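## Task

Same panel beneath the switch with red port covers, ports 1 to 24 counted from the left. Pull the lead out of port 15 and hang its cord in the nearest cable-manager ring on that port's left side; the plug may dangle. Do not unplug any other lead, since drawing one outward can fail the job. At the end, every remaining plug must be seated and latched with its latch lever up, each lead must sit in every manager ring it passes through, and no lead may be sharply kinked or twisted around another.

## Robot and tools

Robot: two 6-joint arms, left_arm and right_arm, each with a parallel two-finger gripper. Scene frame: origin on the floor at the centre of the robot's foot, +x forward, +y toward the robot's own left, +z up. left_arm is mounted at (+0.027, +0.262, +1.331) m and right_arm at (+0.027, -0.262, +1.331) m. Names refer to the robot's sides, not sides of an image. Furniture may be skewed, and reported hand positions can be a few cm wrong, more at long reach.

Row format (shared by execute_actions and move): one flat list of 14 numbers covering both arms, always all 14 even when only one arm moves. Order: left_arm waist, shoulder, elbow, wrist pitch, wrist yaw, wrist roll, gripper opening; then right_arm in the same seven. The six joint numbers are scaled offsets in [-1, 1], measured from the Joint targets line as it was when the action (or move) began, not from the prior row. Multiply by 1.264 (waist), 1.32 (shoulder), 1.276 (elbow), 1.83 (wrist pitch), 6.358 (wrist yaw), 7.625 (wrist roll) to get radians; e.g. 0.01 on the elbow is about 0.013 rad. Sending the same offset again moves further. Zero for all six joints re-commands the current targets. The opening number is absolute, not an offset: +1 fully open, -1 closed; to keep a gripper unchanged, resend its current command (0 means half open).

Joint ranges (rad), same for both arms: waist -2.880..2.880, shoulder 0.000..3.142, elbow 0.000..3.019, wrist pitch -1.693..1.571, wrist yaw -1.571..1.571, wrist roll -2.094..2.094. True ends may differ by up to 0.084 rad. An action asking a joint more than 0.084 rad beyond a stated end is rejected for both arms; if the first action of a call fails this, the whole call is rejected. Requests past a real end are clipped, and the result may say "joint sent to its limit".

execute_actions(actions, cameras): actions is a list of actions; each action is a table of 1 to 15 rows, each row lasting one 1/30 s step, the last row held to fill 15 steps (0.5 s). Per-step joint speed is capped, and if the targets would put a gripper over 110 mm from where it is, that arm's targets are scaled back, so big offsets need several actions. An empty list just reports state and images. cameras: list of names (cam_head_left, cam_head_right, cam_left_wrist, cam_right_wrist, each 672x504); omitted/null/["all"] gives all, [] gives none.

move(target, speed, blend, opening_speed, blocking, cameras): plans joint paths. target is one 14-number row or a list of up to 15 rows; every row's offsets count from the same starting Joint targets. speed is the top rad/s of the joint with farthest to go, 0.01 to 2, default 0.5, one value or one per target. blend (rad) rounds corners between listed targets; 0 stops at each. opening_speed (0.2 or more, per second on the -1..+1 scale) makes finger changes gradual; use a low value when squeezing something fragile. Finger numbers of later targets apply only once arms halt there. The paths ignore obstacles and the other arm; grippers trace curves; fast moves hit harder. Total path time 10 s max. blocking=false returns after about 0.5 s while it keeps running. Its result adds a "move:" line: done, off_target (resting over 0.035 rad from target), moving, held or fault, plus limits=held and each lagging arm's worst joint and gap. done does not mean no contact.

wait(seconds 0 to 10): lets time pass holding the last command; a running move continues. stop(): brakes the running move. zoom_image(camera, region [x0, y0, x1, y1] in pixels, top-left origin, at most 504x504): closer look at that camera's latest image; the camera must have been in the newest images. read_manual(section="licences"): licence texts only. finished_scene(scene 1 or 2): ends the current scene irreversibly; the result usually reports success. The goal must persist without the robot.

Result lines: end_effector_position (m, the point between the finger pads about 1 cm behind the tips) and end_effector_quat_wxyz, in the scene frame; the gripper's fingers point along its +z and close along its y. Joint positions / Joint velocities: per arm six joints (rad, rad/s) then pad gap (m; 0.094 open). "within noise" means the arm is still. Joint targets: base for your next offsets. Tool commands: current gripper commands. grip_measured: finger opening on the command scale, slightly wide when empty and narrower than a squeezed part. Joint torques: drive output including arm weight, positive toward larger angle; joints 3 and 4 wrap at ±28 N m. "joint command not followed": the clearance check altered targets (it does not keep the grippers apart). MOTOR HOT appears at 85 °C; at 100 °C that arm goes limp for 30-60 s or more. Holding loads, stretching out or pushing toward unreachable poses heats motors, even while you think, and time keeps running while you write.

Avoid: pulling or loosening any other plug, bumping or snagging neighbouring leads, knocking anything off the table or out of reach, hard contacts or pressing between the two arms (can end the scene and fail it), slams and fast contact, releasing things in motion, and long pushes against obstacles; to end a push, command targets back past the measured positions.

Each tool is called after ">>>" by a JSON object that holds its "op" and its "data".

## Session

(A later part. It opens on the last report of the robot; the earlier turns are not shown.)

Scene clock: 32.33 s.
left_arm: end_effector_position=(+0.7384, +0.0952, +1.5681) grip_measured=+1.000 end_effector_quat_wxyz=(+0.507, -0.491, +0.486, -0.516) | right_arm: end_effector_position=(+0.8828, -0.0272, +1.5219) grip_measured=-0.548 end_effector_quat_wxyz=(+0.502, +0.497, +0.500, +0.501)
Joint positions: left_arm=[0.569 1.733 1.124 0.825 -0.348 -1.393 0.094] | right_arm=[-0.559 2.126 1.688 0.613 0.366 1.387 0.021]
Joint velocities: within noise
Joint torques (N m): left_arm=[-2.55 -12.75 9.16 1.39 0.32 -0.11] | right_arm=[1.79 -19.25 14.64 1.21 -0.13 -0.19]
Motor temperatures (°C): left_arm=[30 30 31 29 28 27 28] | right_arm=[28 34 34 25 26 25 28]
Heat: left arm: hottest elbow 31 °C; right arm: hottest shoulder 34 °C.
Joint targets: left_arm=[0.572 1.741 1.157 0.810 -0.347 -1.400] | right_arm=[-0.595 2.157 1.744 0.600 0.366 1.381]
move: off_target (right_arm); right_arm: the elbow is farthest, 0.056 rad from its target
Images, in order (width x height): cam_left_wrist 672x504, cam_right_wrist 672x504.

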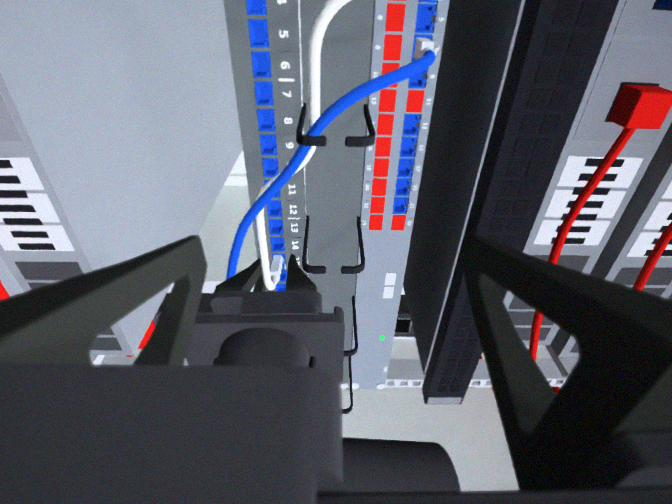

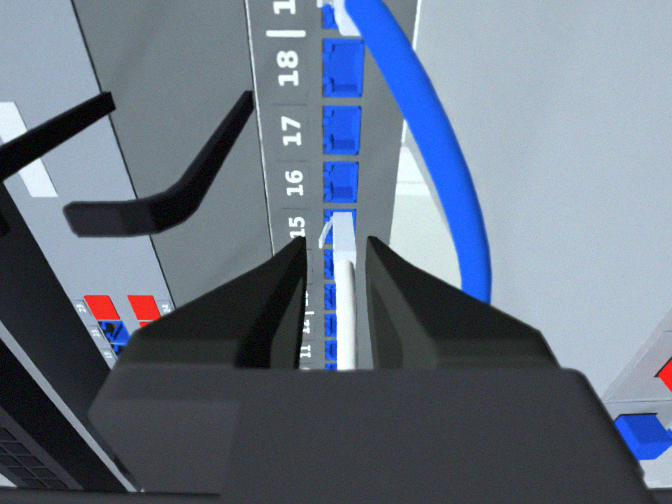

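>>> {"op": "move", "data": {"target": [0,0,0,0,0,0,1,-0.0065,0.0080,0.0157,-0.0055,-0.0004,0,-0.55], "speed": 0.08, "cameras": ["cam_right_wrist"]}}

>>> {"op": "zoom_image", "data": {"camera": "cam_right_wrist", "region": [270, 160, 420, 310]}}

Scene clock: 34.00 s.
left_arm: end_effector_position=(+0.7384, +0.0952, +1.5681) grip_measured=+1.000 end_effector_quat_wxyz=(+0.507, -0.491, +0.486, -0.516) | right_arm: end_effector_position=(+0.8881, -0.0286, +1.5227) grip_measured=-0.548 end_effector_quat_wxyz=(+0.503, +0.497, +0.500, +0.501)
Joint positions: left_arm=[0.569 1.733 1.124 0.825 -0.348 -1.393 0.094] | right_arm=[-0.564 2.136 1.708 0.603 0.363 1.387 0.021]
Joint velocities: within noise
Joint torques (N m): left_arm=[-3.08 -12.75 9.18 1.29 0.33 -0.06] | right_arm=[1.67 -19.6 14.63 1.1 -0.09 -0.19]
Motor temperatures (°C): left_arm=[30 30 31 29 28 27 28] | right_arm=[28 35 34 25 26 25 28]
Heat: left arm: hottest elbow 31 °C; right arm: hottest shoulder 35 °C.
Joint targets: left_arm=[0.572 1.741 1.157 0.810 -0.347 -1.400] | right_arm=[-0.603 2.167 1.764 0.590 0.363 1.381]
move: off_target (right_arm); right_arm: the elbow is farthest, 0.056 rad from its target
Images, in order (width x height): cam_right_wrist 672x504.

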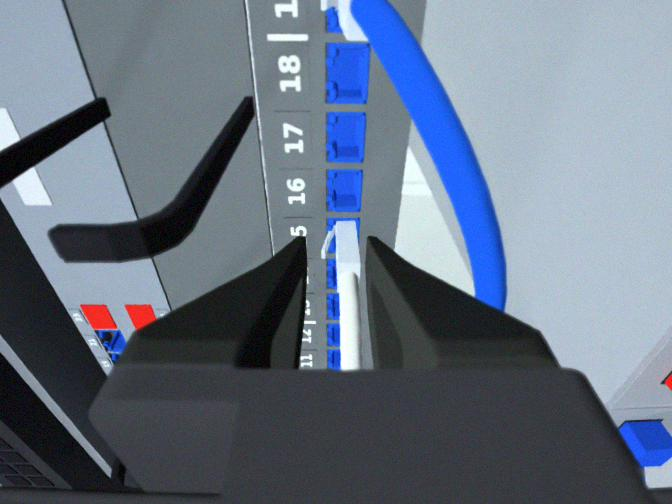

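Scaled by 3.360 from the camera's 672x504 image, which has a finer 960x720 frame.

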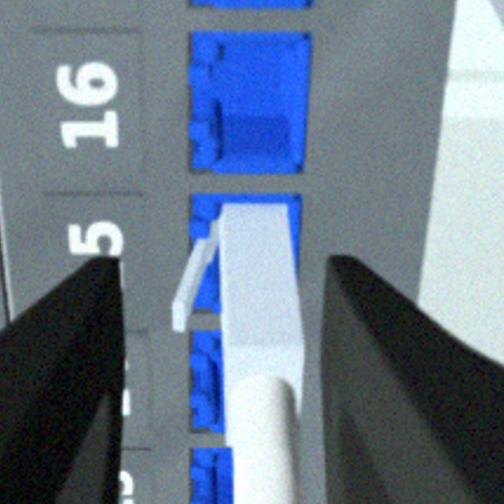

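>>> {"op": "move", "data": {"target": [0,0,0,0,0,0,1,-0.002,0.0036,0,0,0,0,-0.55], "speed": 0.08, "cameras": ["cam_right_wrist"]}}

Scene clock: 35.00 s.
left_arm: end_effector_position=(+0.7384, +0.0952, +1.5681) grip_measured=+1.000 end_effector_quat_wxyz=(+0.507, -0.491, +0.486, -0.516) | right_arm: end_effector_position=(+0.8887, -0.0288, +1.5215) grip_measured=-0.548 end_effector_quat_wxyz=(+0.503, +0.497, +0.500, +0.500)
Joint positions: left_arm=[0.569 1.733 1.124 0.825 -0.348 -1.393 0.094] | right_arm=[-0.564 2.138 1.71 0.603 0.362 1.387 0.021]
Joint velocities: within noise
Joint torques (N m): left_arm=[-2.49 -12.16 9.24 1.37 0.32 -0.1] | right_arm=[1.44 -19.31 14.52 1.06 -0.07 -0.2]
Motor temperatures (°C): left_arm=[30 31 31 29 28 27 28] | right_arm=[28 35 34 25 26 25 28]
Heat: left arm: hottest shoulder 31 °C; right arm: hottest shoulder 35 °C.
Joint targets: left_arm=[0.572 1.741 1.157 0.810 -0.347 -1.400] | right_arm=[-0.605 2.172 1.764 0.590 0.363 1.381]
move: off_target (right_arm); right_arm: the elbow is farthest, 0.054 rad from its target
Images, in order (width x height): cam_right_wrist 672x504.

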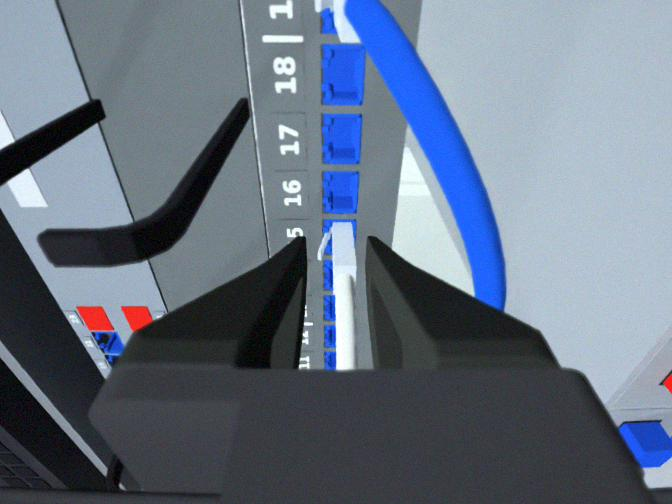

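>>> {"op": "move", "data": {"target": [0,0,0,0,0,0,1,-0.002,0.0032,0,0,0,0,-0.55], "speed": 0.08, "cameras": ["cam_right_wrist"]}}

>>> {"op": "zoom_image", "data": {"camera": "cam_right_wrist", "region": [270, 160, 420, 310]}}

Scene clock: 35.87 s.
left_arm: end_effector_position=(+0.7384, +0.0952, +1.5681) grip_measured=+1.000 end_effector_quat_wxyz=(+0.507, -0.491, +0.486, -0.516) | right_arm: end_effector_position=(+0.8894, -0.0293, +1.5199) grip_measured=-0.548 end_effector_quat_wxyz=(+0.503, +0.497, +0.501, +0.500)
Joint positions: left_arm=[0.569 1.733 1.124 0.825 -0.348 -1.393 0.094] | right_arm=[-0.566 2.141 1.712 0.603 0.362 1.387 0.021]
Joint velocities: within noise
Joint torques (N m): left_arm=[-2.55 -13.04 9.13 1.4 0.32 -0.09] | right_arm=[1.2 -18.84 14.39 1.06 -0.04 -0.19]
Motor temperatures (°C): left_arm=[30 31 31 29 28 27 28] | right_arm=[28 35 35 25 26 25 28]
Heat: left arm: hottest shoulder 31 °C; right arm: hottest shoulder 35 °C.
Joint targets: left_arm=[0.572 1.741 1.157 0.810 -0.347 -1.400] | right_arm=[-0.608 2.176 1.764 0.590 0.363 1.381]
move: off_target (right_arm); right_arm: the elbow is farthest, 0.052 rad from its target
Images, in order (width x height): cam_right_wrist 672x504.

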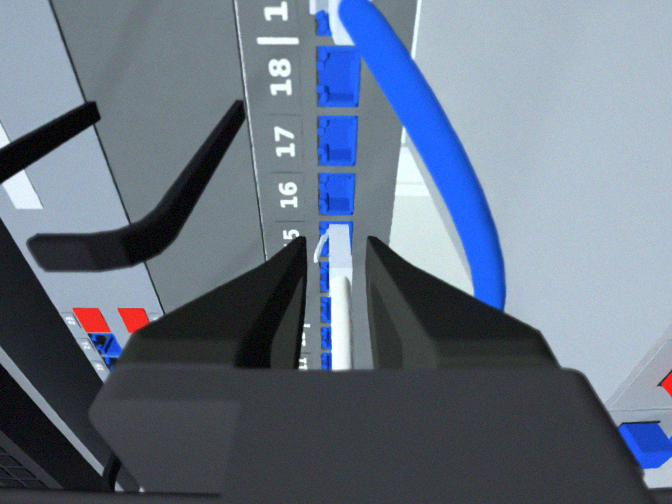

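Scaled by 3.360 from the camera's 672x504 image, which has a finer 960x720 frame.

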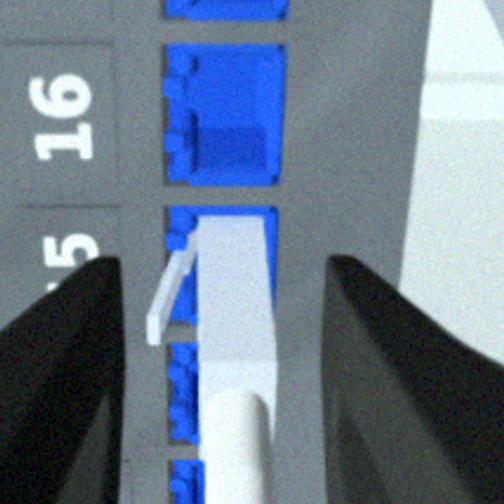

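>>> {"op": "move", "data": {"target": [0,0,0,0,0,0,1,0,0,0,0,0,0,-0.92], "speed": 0.08, "opening_speed": 0.25, "cameras": ["cam_right_wrist","cam_left_wrist"]}}

>>> {"op": "zoom_image", "data": {"camera": "cam_right_wrist", "region": [270, 160, 420, 310]}}

Scene clock: 37.80 s.
left_arm: end_effector_position=(+0.7384, +0.0952, +1.5681) grip_measured=+1.000 end_effector_quat_wxyz=(+0.507, -0.491, +0.486, -0.516) | right_arm: end_effector_position=(+0.8896, -0.0293, +1.5187) grip_measured=-0.882 end_effector_quat_wxyz=(+0.502, +0.497, +0.501, +0.499)
Joint positions: left_arm=[0.569 1.733 1.124 0.825 -0.348 -1.393 0.094] | right_arm=[-0.566 2.143 1.713 0.603 0.361 1.387 0.006]
Joint velocities: within noise
Joint torques (N m): left_arm=[-2.49 -12.45 9.31 1.36 0.31 -0.1] | right_arm=[1.32 -19.43 14.27 1.07 -0.05 -0.18]
Motor temperatures (°C): left_arm=[30 31 31 29 28 27 28] | right_arm=[28 35 36 25 26 25 28]
Heat: left arm: hottest shoulder 31 °C; right arm: hottest elbow 36 °C.
Joint targets: left_arm=[0.572 1.741 1.157 0.810 -0.347 -1.400] | right_arm=[-0.608 2.176 1.764 0.590 0.363 1.381]
move: off_target (right_arm); right_arm: the elbow is farthest, 0.051 rad from its target
Images, in order (width x height): cam_left_wrist 672x504, cam_right_wrist 672x504.

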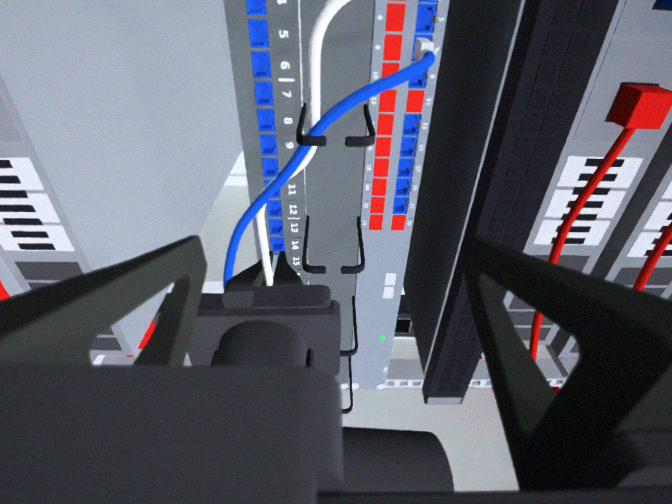

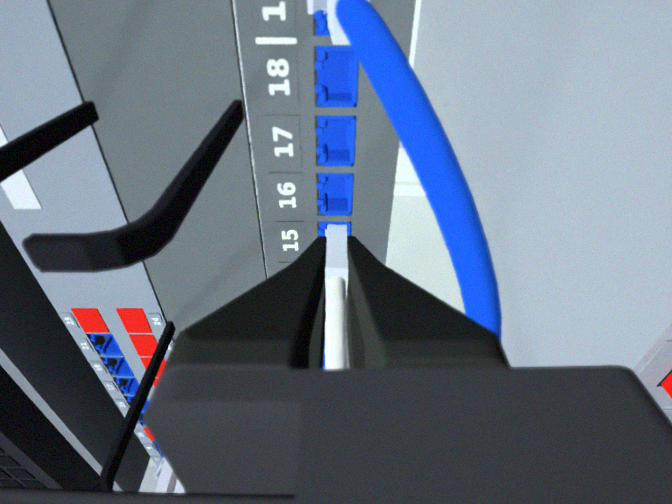

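Scaled by 3.360 from the camera's 672x504 image, which has a finer 960x720 frame.

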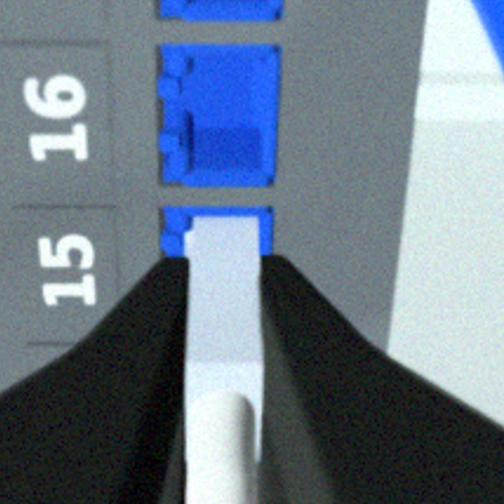

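>>> {"op": "move", "data": {"target": [[0,0,0,0,0,0,1,0.0356,-0.0462,-0.04,0.0142,0,0,-0.96],[0,0,0,0,0,0,1,0.0443,-0.0856,-0.1144,0.0361,0.0022,0,-0.96],[0,0,0,0,0,0,1,0.0498,-0.1091,-0.1614,0.0525,0.0033,0,-0.96]], "speed": 0.1, "blend": 0.01}}

>>> {"op": "zoom_image", "data": {"camera": "cam_right_wrist", "region": [250, 100, 450, 300]}}

>>> {"op": "zoom_image", "data": {"camera": "cam_left_wrist", "region": [180, 130, 380, 330]}}

Scene clock: 41.40 s.
left_arm: end_effector_position=(+0.7384, +0.0952, +1.5681) grip_measured=+1.000 end_effector_quat_wxyz=(+0.507, -0.491, +0.486, -0.516) | right_arm: end_effector_position=(+0.8549, -0.0384, +1.5208) grip_measured=-0.884 end_effector_quat_wxyz=(+0.504, +0.500, +0.499, +0.497)
Joint positions: left_arm=[0.569 1.733 1.124 0.825 -0.348 -1.393 0.094] | right_arm=[-0.558 2.062 1.565 0.671 0.378 1.387 0.005]
Joint velocities: within noise
Joint torques (N m): left_arm=[-2.55 -12.45 9.1 1.37 0.29 -0.08] | right_arm=[5.89 -23.3 8.85 2.28 0.11 -0.17]
Motor temperatures (°C): left_arm=[30 31 32 29 28 27 28] | right_arm=[28 35 36 25 26 25 29]
Heat: left arm: hottest elbow 32 °C; right arm: hottest elbow 36 °C.
Joint targets: left_arm=[0.572 1.741 1.157 0.810 -0.347 -1.400] | right_arm=[-0.545 2.032 1.558 0.686 0.384 1.381]
move: done; blend cut to 0 rad at target 1

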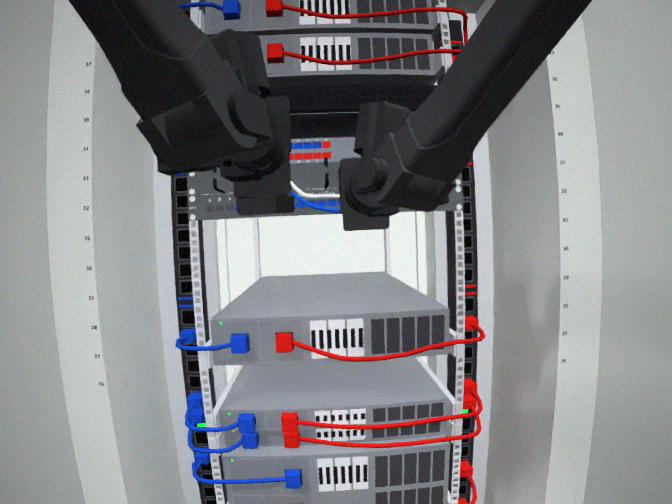

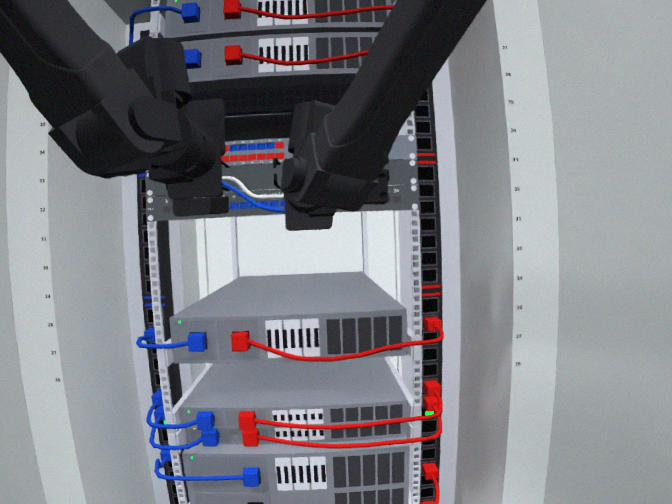

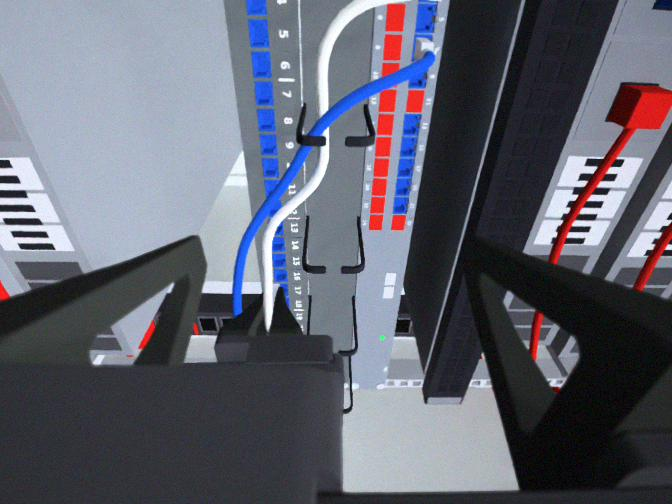

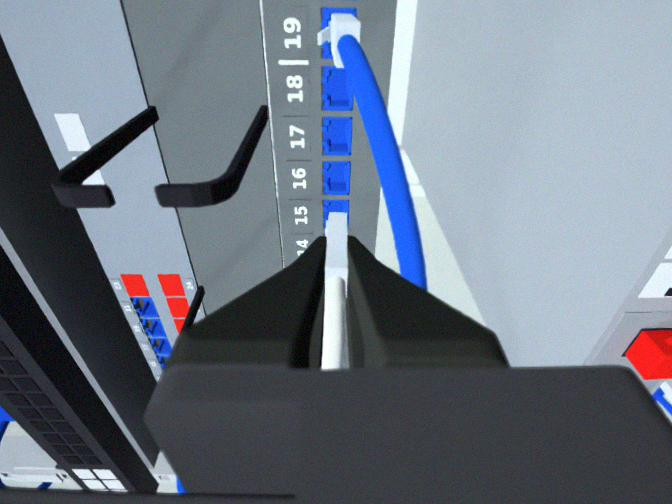

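Scaled by 2.520 from the camera's 672x504 image, which has a finer 960x720 frame.

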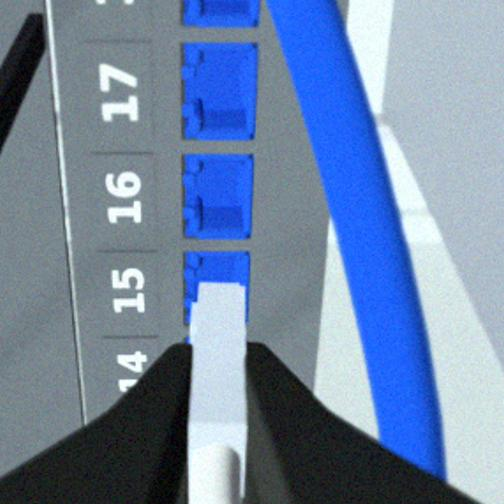

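Scaled by 2.520 from the camera's 672x504 image, which has a finer 960x720 frame.

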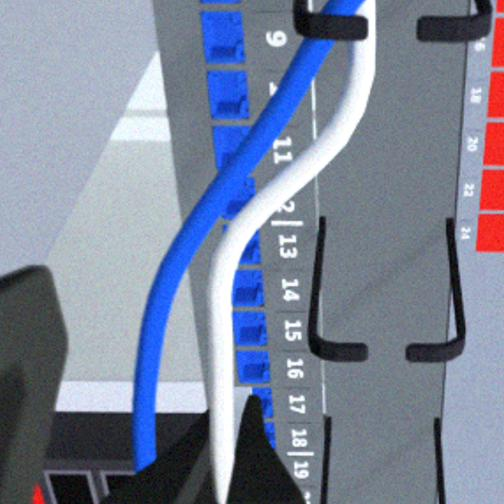

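>>> {"op": "move", "data": {"target": [[0,0,0,0,0,0,1,0.0174,-0.075,-0.1418,0.0432,0.0017,0,-0.96],[0,0,0,0,0,0,1,0.0277,-0.122,-0.0784,-0.0169,0.0035,0,-0.96]], "speed": 0.12, "blend": 0.01}}

>>> {"op": "zoom_image", "data": {"camera": "cam_left_wrist", "region": [180, 100, 380, 300]}}

Scene clock: 45.83 s.
left_arm: end_effector_position=(+0.7384, +0.0952, +1.5681) grip_measured=+1.000 end_effector_quat_wxyz=(+0.507, -0.491, +0.486, -0.516) | right_arm: end_effector_position=(+0.8050, -0.0401, +1.5567) grip_measured=-0.884 end_effector_quat_wxyz=(+0.497, +0.500, +0.506, +0.497)
Joint positions: left_arm=[0.569 1.733 1.124 0.825 -0.348 -1.393 0.094] | right_arm=[-0.524 1.905 1.402 0.66 0.401 1.387 0.005]
Joint velocities: within noise
Joint torques (N m): left_arm=[-2.61 -12.1 9.11 1.37 0.32 -0.02] | right_arm=[5.71 -21.54 14.31 1.47 0.11 -0.21]
Motor temperatures (°C): left_arm=[30 31 32 29 28 27 28] | right_arm=[28 36 36 25 26 25 29]
Heat: left arm: hottest elbow 32 °C; right arm: hottest shoulder 36 °C.
Joint targets: left_arm=[0.572 1.741 1.157 0.810 -0.347 -1.400] | right_arm=[-0.510 1.871 1.458 0.655 0.406 1.381]
move: off_target (right_arm); right_arm: the elbow is farthest, 0.056 rad from its target

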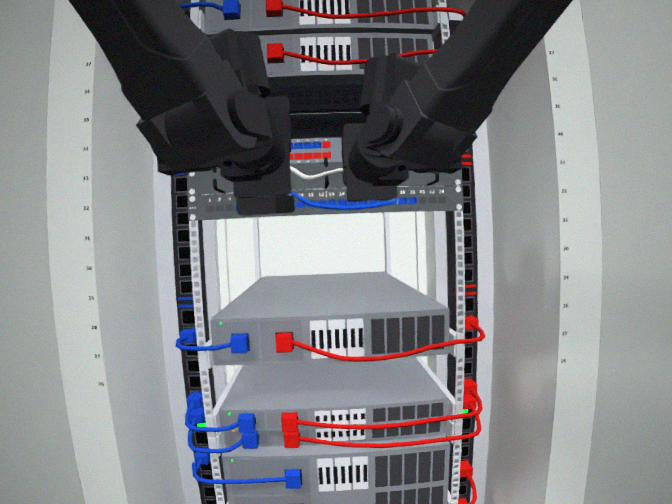

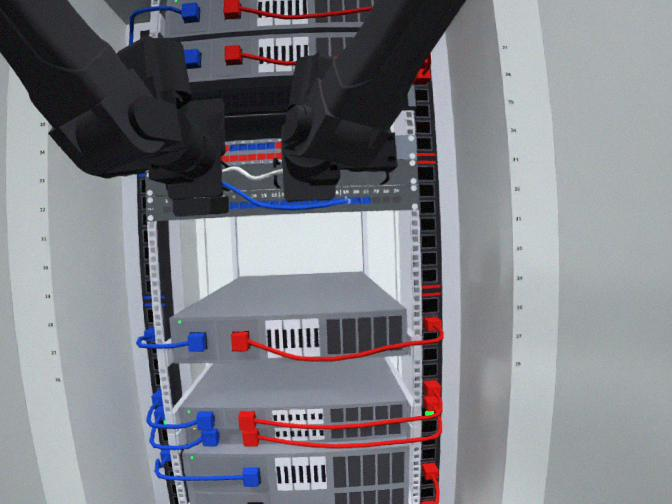

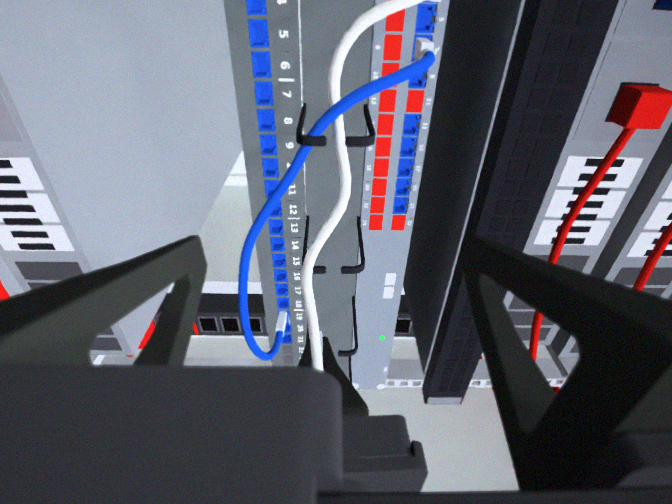

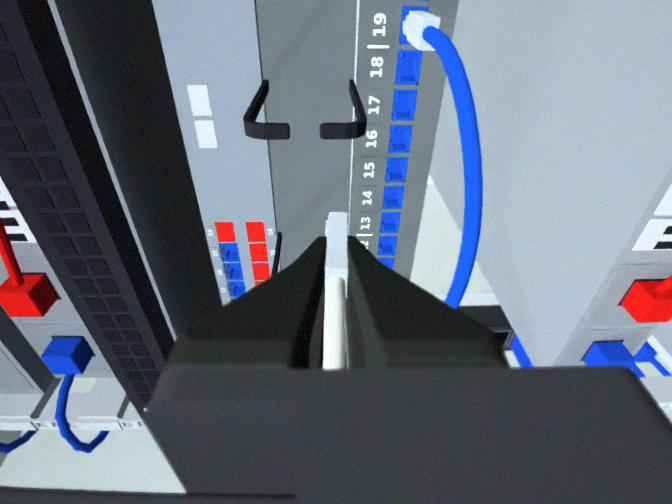

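Scaled by 2.520 from the camera's 672x504 image, which has a finer 960x720 frame.

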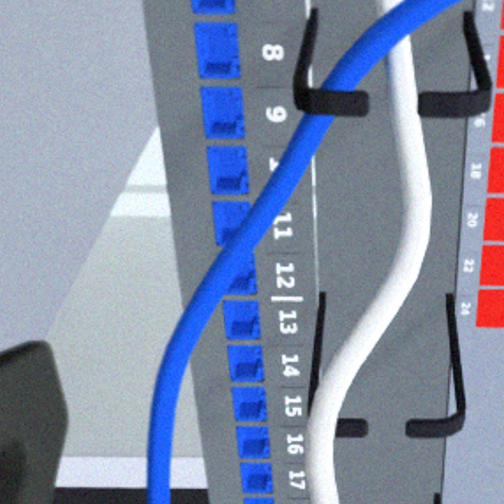

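>>> {"op": "zoom_image", "data": {"camera": "cam_right_wrist", "region": [350, 0, 490, 140]}}

>>> {"op": "zoom_image", "data": {"camera": "cam_left_wrist", "region": [280, 60, 400, 200]}}

Scaled by 3.600 from the camera's 672x504 image, which has a finer 960x720 frame.

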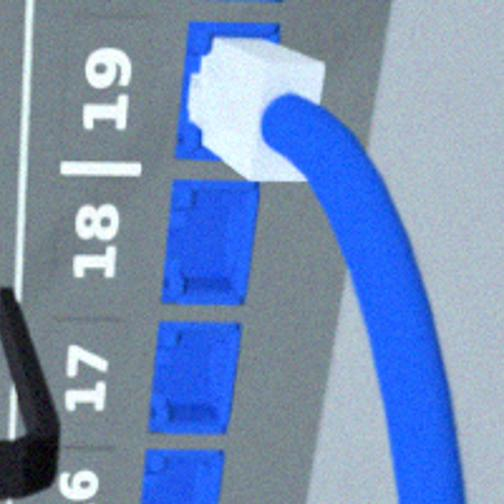

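Scaled by 3.600 from the camera's 672x504 image, which has a finer 960x720 frame.

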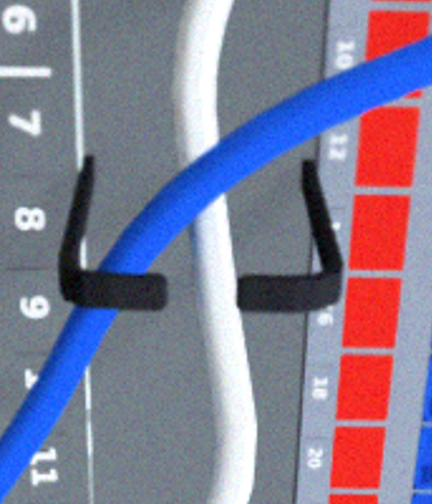

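>>> {"op": "zoom_image", "data": {"camera": "cam_left_wrist", "region": [230, 260, 350, 380]}}

Scaled by 4.200 from the camera's 672x504 image, which has a finer 960x720 frame.

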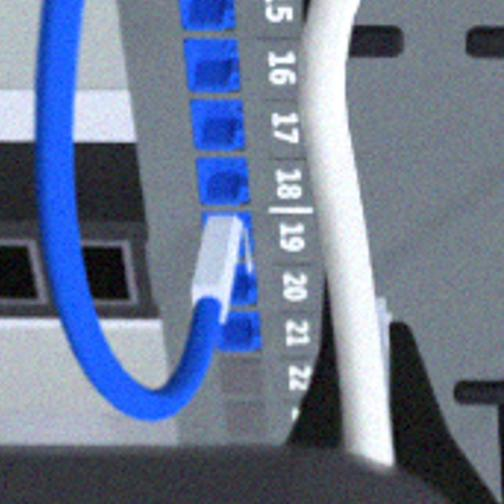

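>>> {"op": "move", "data": {"target": [-0.0237,0.0962,0.2069,-0.1,-0.0055,-0.0004,-0.4,0,0,0,0,0,0,-0.96], "speed": 0.25}}

>>> {"op": "zoom_image", "data": {"camera": "cam_left_wrist", "region": [200, 60, 450, 310]}}

Scene clock: 50.03 s.
left_arm: end_effector_position=(+0.7995, +0.0649, +1.5820) grip_measured=-0.397 end_effector_quat_wxyz=(+0.500, -0.501, +0.497, -0.501) | right_arm: end_effector_position=(+0.8050, -0.0402, +1.5564) grip_measured=-0.884 end_effector_quat_wxyz=(+0.497, +0.501, +0.506, +0.496)
Joint positions: left_arm=[0.551 1.839 1.369 0.643 -0.379 -1.396 0.028] | right_arm=[-0.524 1.905 1.402 0.659 0.402 1.387 0.005]
Joint velocities: within noise
Joint torques (N m): left_arm=[-4.48 -13.51 11.19 1.28 0.16 -0.07] | right_arm=[5.66 -21.66 14.34 1.44 0.1 -0.18]
Motor temperatures (°C): left_arm=[30 31 33 29 28 27 28] | right_arm=[28 36 37 25 26 25 29]
Heat: left arm: hottest elbow 33 °C; right arm: hottest elbow 37 °C.
Joint targets: left_arm=[0.542 1.868 1.421 0.627 -0.382 -1.403] | right_arm=[-0.510 1.871 1.458 0.655 0.406 1.381]
move: off_target (left_arm, right_arm); left_arm: the elbow is farthest, 0.052 rad from its target; right_arm: the elbow is farthest, 0.056 rad from its target

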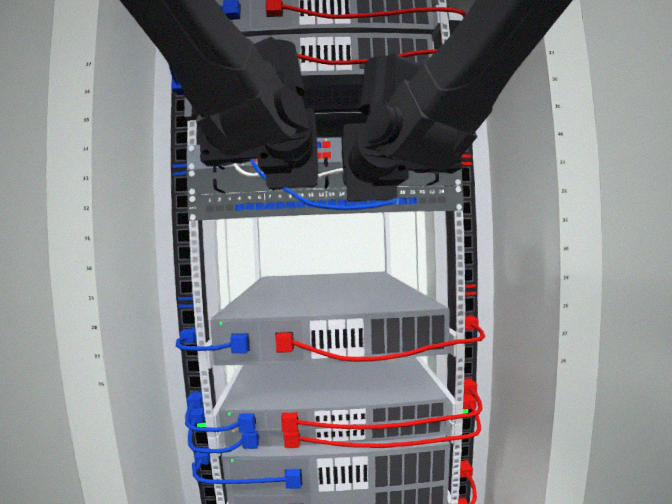

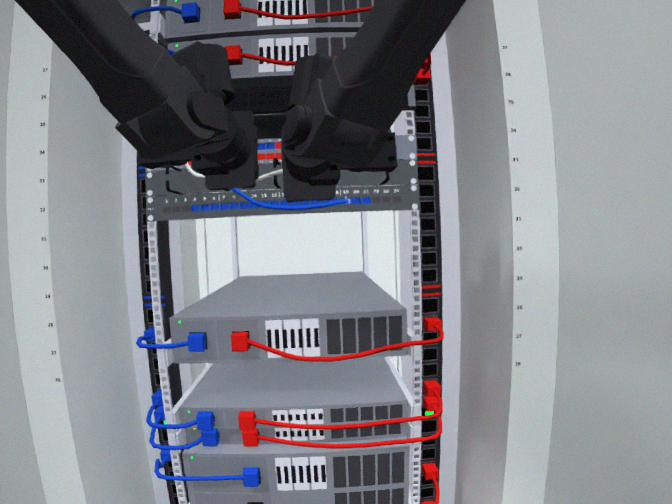

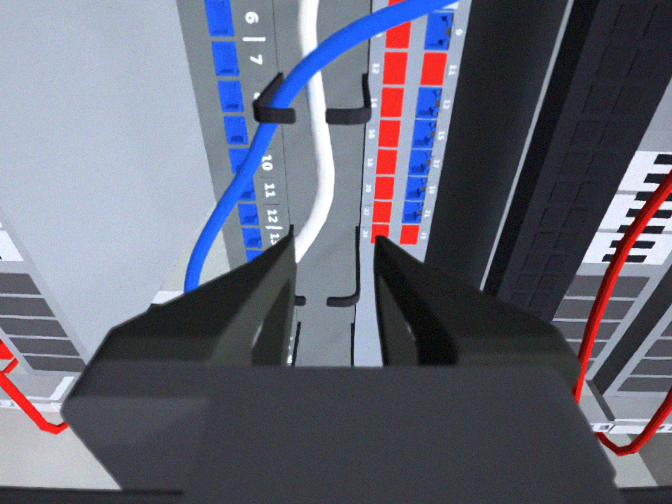

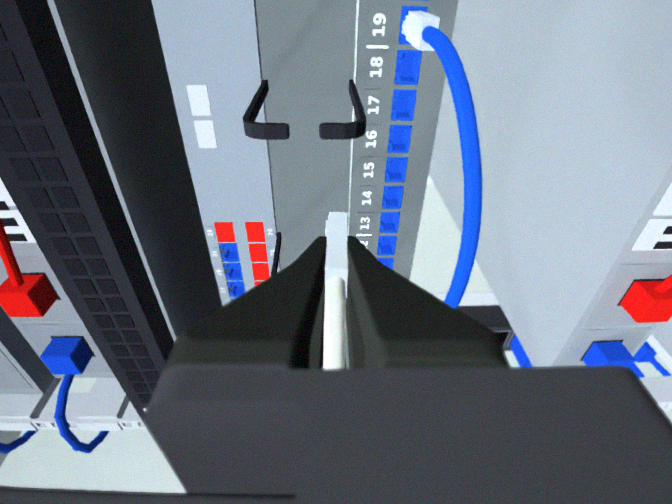

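Scaled by 2.016 from the camera's 672x504 image, which has a finer 960x720 frame.

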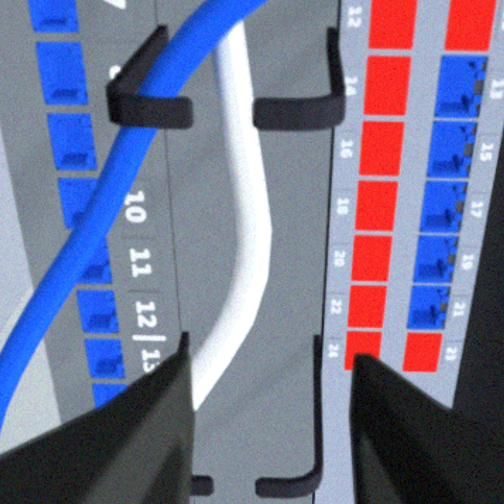

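>>> {"op": "move", "data": {"target": [[-0.0063,-0.0515,-0.0807,0.0268,-0.0006,0,-0.4,0,0,0,0,0,0,-0.96],[-0.0063,-0.0038,-0.0807,0.035,-0.0006,0,-0.4,0,0,0,0,0,0,-0.96]], "speed": 0.15, "cameras": ["cam_left_wrist"]}}

>>> {"op": "zoom_image", "data": {"camera": "cam_left_wrist", "region": [200, 60, 450, 310]}}

Scene clock: 54.07 s.
left_arm: end_effector_position=(+0.7888, +0.0607, +1.5660) grip_measured=-0.397 end_effector_quat_wxyz=(+0.496, -0.502, +0.503, -0.499) | right_arm: end_effector_position=(+0.8050, -0.0402, +1.5564) grip_measured=-0.884 end_effector_quat_wxyz=(+0.497, +0.501, +0.506, +0.496)
Joint positions: left_arm=[0.543 1.84 1.328 0.67 -0.383 -1.396 0.028] | right_arm=[-0.524 1.905 1.402 0.659 0.402 1.387 0.005]
Joint velocities: within noise
Joint torques (N m): left_arm=[-4.6 -13.45 6.67 2.82 0.09 -0.09] | right_arm=[5.42 -21.95 14.31 1.46 0.09 -0.18]
Motor temperatures (°C): left_arm=[30 32 34 29 28 27 28] | right_arm=[28 36 37 25 26 25 29]
Heat: left arm: hottest elbow 34 °C; right arm: hottest elbow 37 °C.
Joint targets: left_arm=[0.534 1.863 1.318 0.692 -0.386 -1.403] | right_arm=[-0.510 1.871 1.458 0.655 0.406 1.381]
move: off_target (right_arm); right_arm: the elbow is farthest, 0.056 rad from its target
Images, in order (width x height): cam_left_wrist 672x504.

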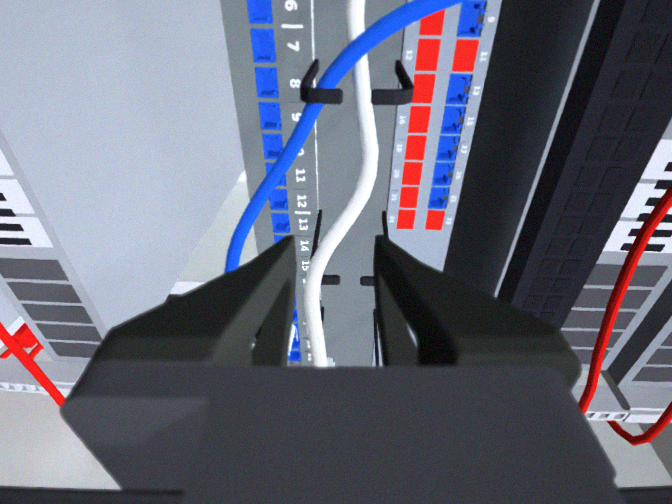

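Scaled by 2.016 from the camera's 672x504 image, which has a finer 960x720 frame.

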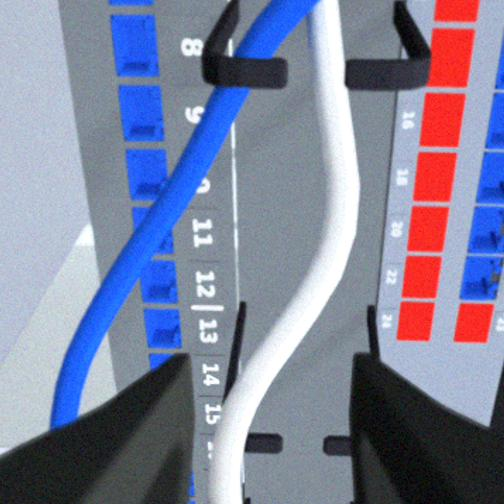

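>>> {"op": "move", "data": {"target": [0.0269,0.0364,0.1121,-0.0333,0.0022,0,-0.4,0,0,0,0,0,0,-0.96], "speed": 0.1, "cameras": ["cam_left_wrist","cam_head_right"]}}

>>> {"op": "zoom_image", "data": {"camera": "cam_left_wrist", "region": [200, 60, 450, 310]}}

Scene clock: 56.77 s.
left_arm: end_effector_position=(+0.8123, +0.0611, +1.5702) grip_measured=-0.397 end_effector_quat_wxyz=(+0.500, -0.501, +0.498, -0.500) | right_arm: end_effector_position=(+0.8050, -0.0402, +1.5564) grip_measured=-0.884 end_effector_quat_wxyz=(+0.497, +0.501, +0.506, +0.496)
Joint positions: left_arm=[0.556 1.883 1.409 0.645 -0.375 -1.396 0.028] | right_arm=[-0.524 1.905 1.402 0.659 0.402 1.387 0.005]
Joint velocities: within noise
Joint torques (N m): left_arm=[-2.61 -13.98 11.07 1.5 0.39 -0.13] | right_arm=[5.54 -21.89 14.32 1.48 0.1 -0.18]
Motor temperatures (°C): left_arm=[30 32 34 29 28 27 28] | right_arm=[28 36 38 25 26 25 30]
Heat: left arm: hottest elbow 34 °C; right arm: hottest elbow 38 °C.
Joint targets: left_arm=[0.568 1.911 1.461 0.630 -0.372 -1.403] | right_arm=[-0.510 1.871 1.458 0.655 0.406 1.381]
move: off_target (left_arm, right_arm); left_arm: the elbow is farthest, 0.052 rad from its target; right_arm: the elbow is farthest, 0.056 rad from its target
Images, in order (width x height): cam_head_right 672x504, cam_left_wrist 672x504.

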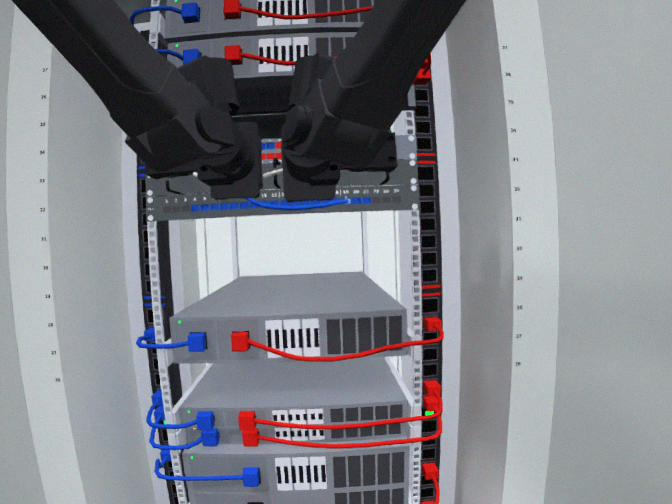

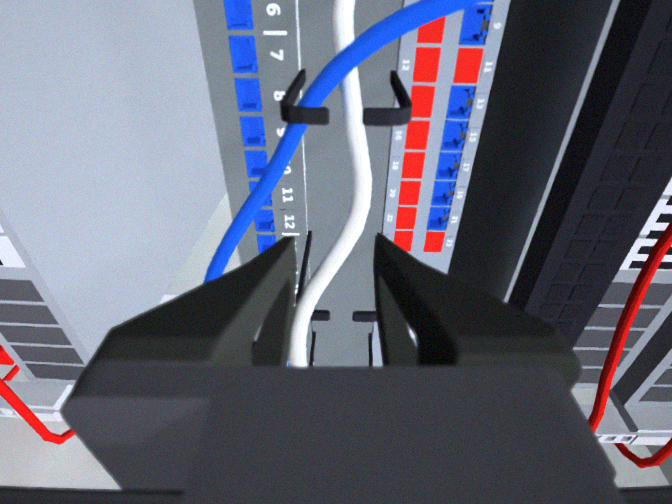

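Scaled by 2.016 from the camera's 672x504 image, which has a finer 960x720 frame.

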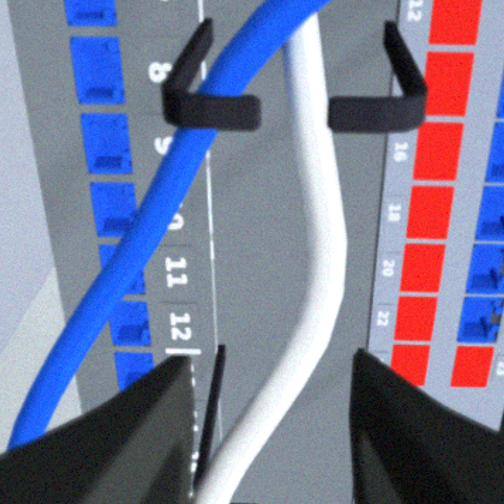

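>>> {"op": "move", "data": {"target": [0,0,0,0,0,0,-0.92,0,0,0,0,0,0,-0.96], "speed": 0.1, "opening_speed": 0.25}}

>>> {"op": "zoom_image", "data": {"camera": "cam_left_wrist", "region": [200, 60, 450, 310]}}

Scene clock: 59.57 s.
left_arm: end_effector_position=(+0.8130, +0.0600, +1.5702) grip_measured=-0.906 end_effector_quat_wxyz=(+0.499, -0.500, +0.499, -0.502) | right_arm: end_effector_position=(+0.8061, -0.0412, +1.5640) grip_measured=-0.884 end_effector_quat_wxyz=(+0.499, +0.500, +0.502, +0.499)
Joint positions: left_arm=[0.556 1.885 1.412 0.643 -0.37 -1.396 0.004] | right_arm=[-0.524 1.899 1.408 0.659 0.402 1.387 0.005]
Joint velocities: within noise
Joint torques (N m): left_arm=[-2.2 -13.8 10.92 1.44 0.2 -0.07] | right_arm=[5.89 -21.54 13.83 1.58 0.06 -0.17]
Motor temperatures (°C): left_arm=[30 32 35 29 28 27 28] | right_arm=[28 36 38 25 26 25 30]
Heat: left arm: hottest elbow 35 °C; right arm: hottest elbow 38 °C.
Joint targets: left_arm=[0.568 1.911 1.462 0.631 -0.372 -1.403] | right_arm=[-0.510 1.871 1.458 0.655 0.406 1.381]
move: off_target (left_arm, right_arm); left_arm: the elbow is farthest, 0.049 rad from its target; right_arm: the elbow is farthest, 0.050 rad from its target

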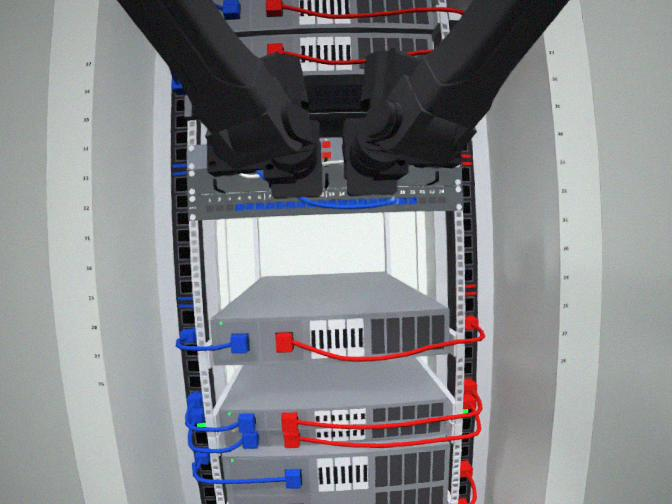

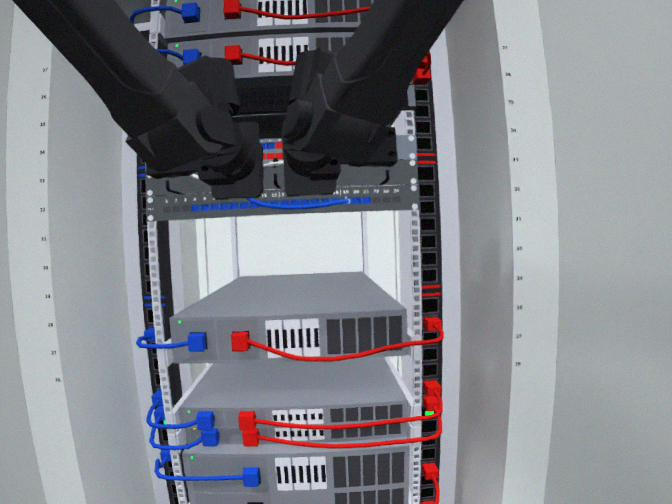

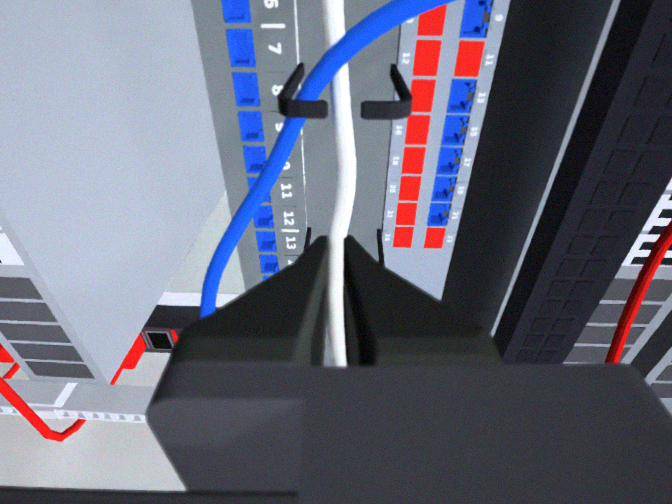

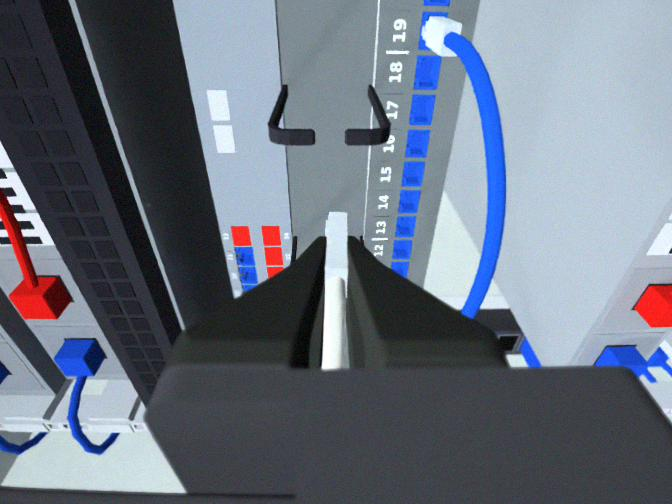

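Scaled by 2.016 from the camera's 672x504 image, which has a finer 960x720 frame.

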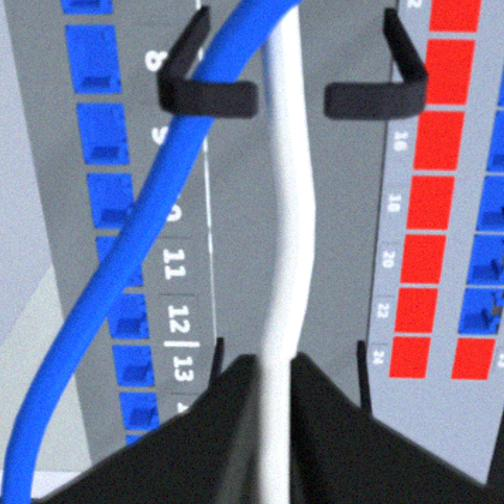

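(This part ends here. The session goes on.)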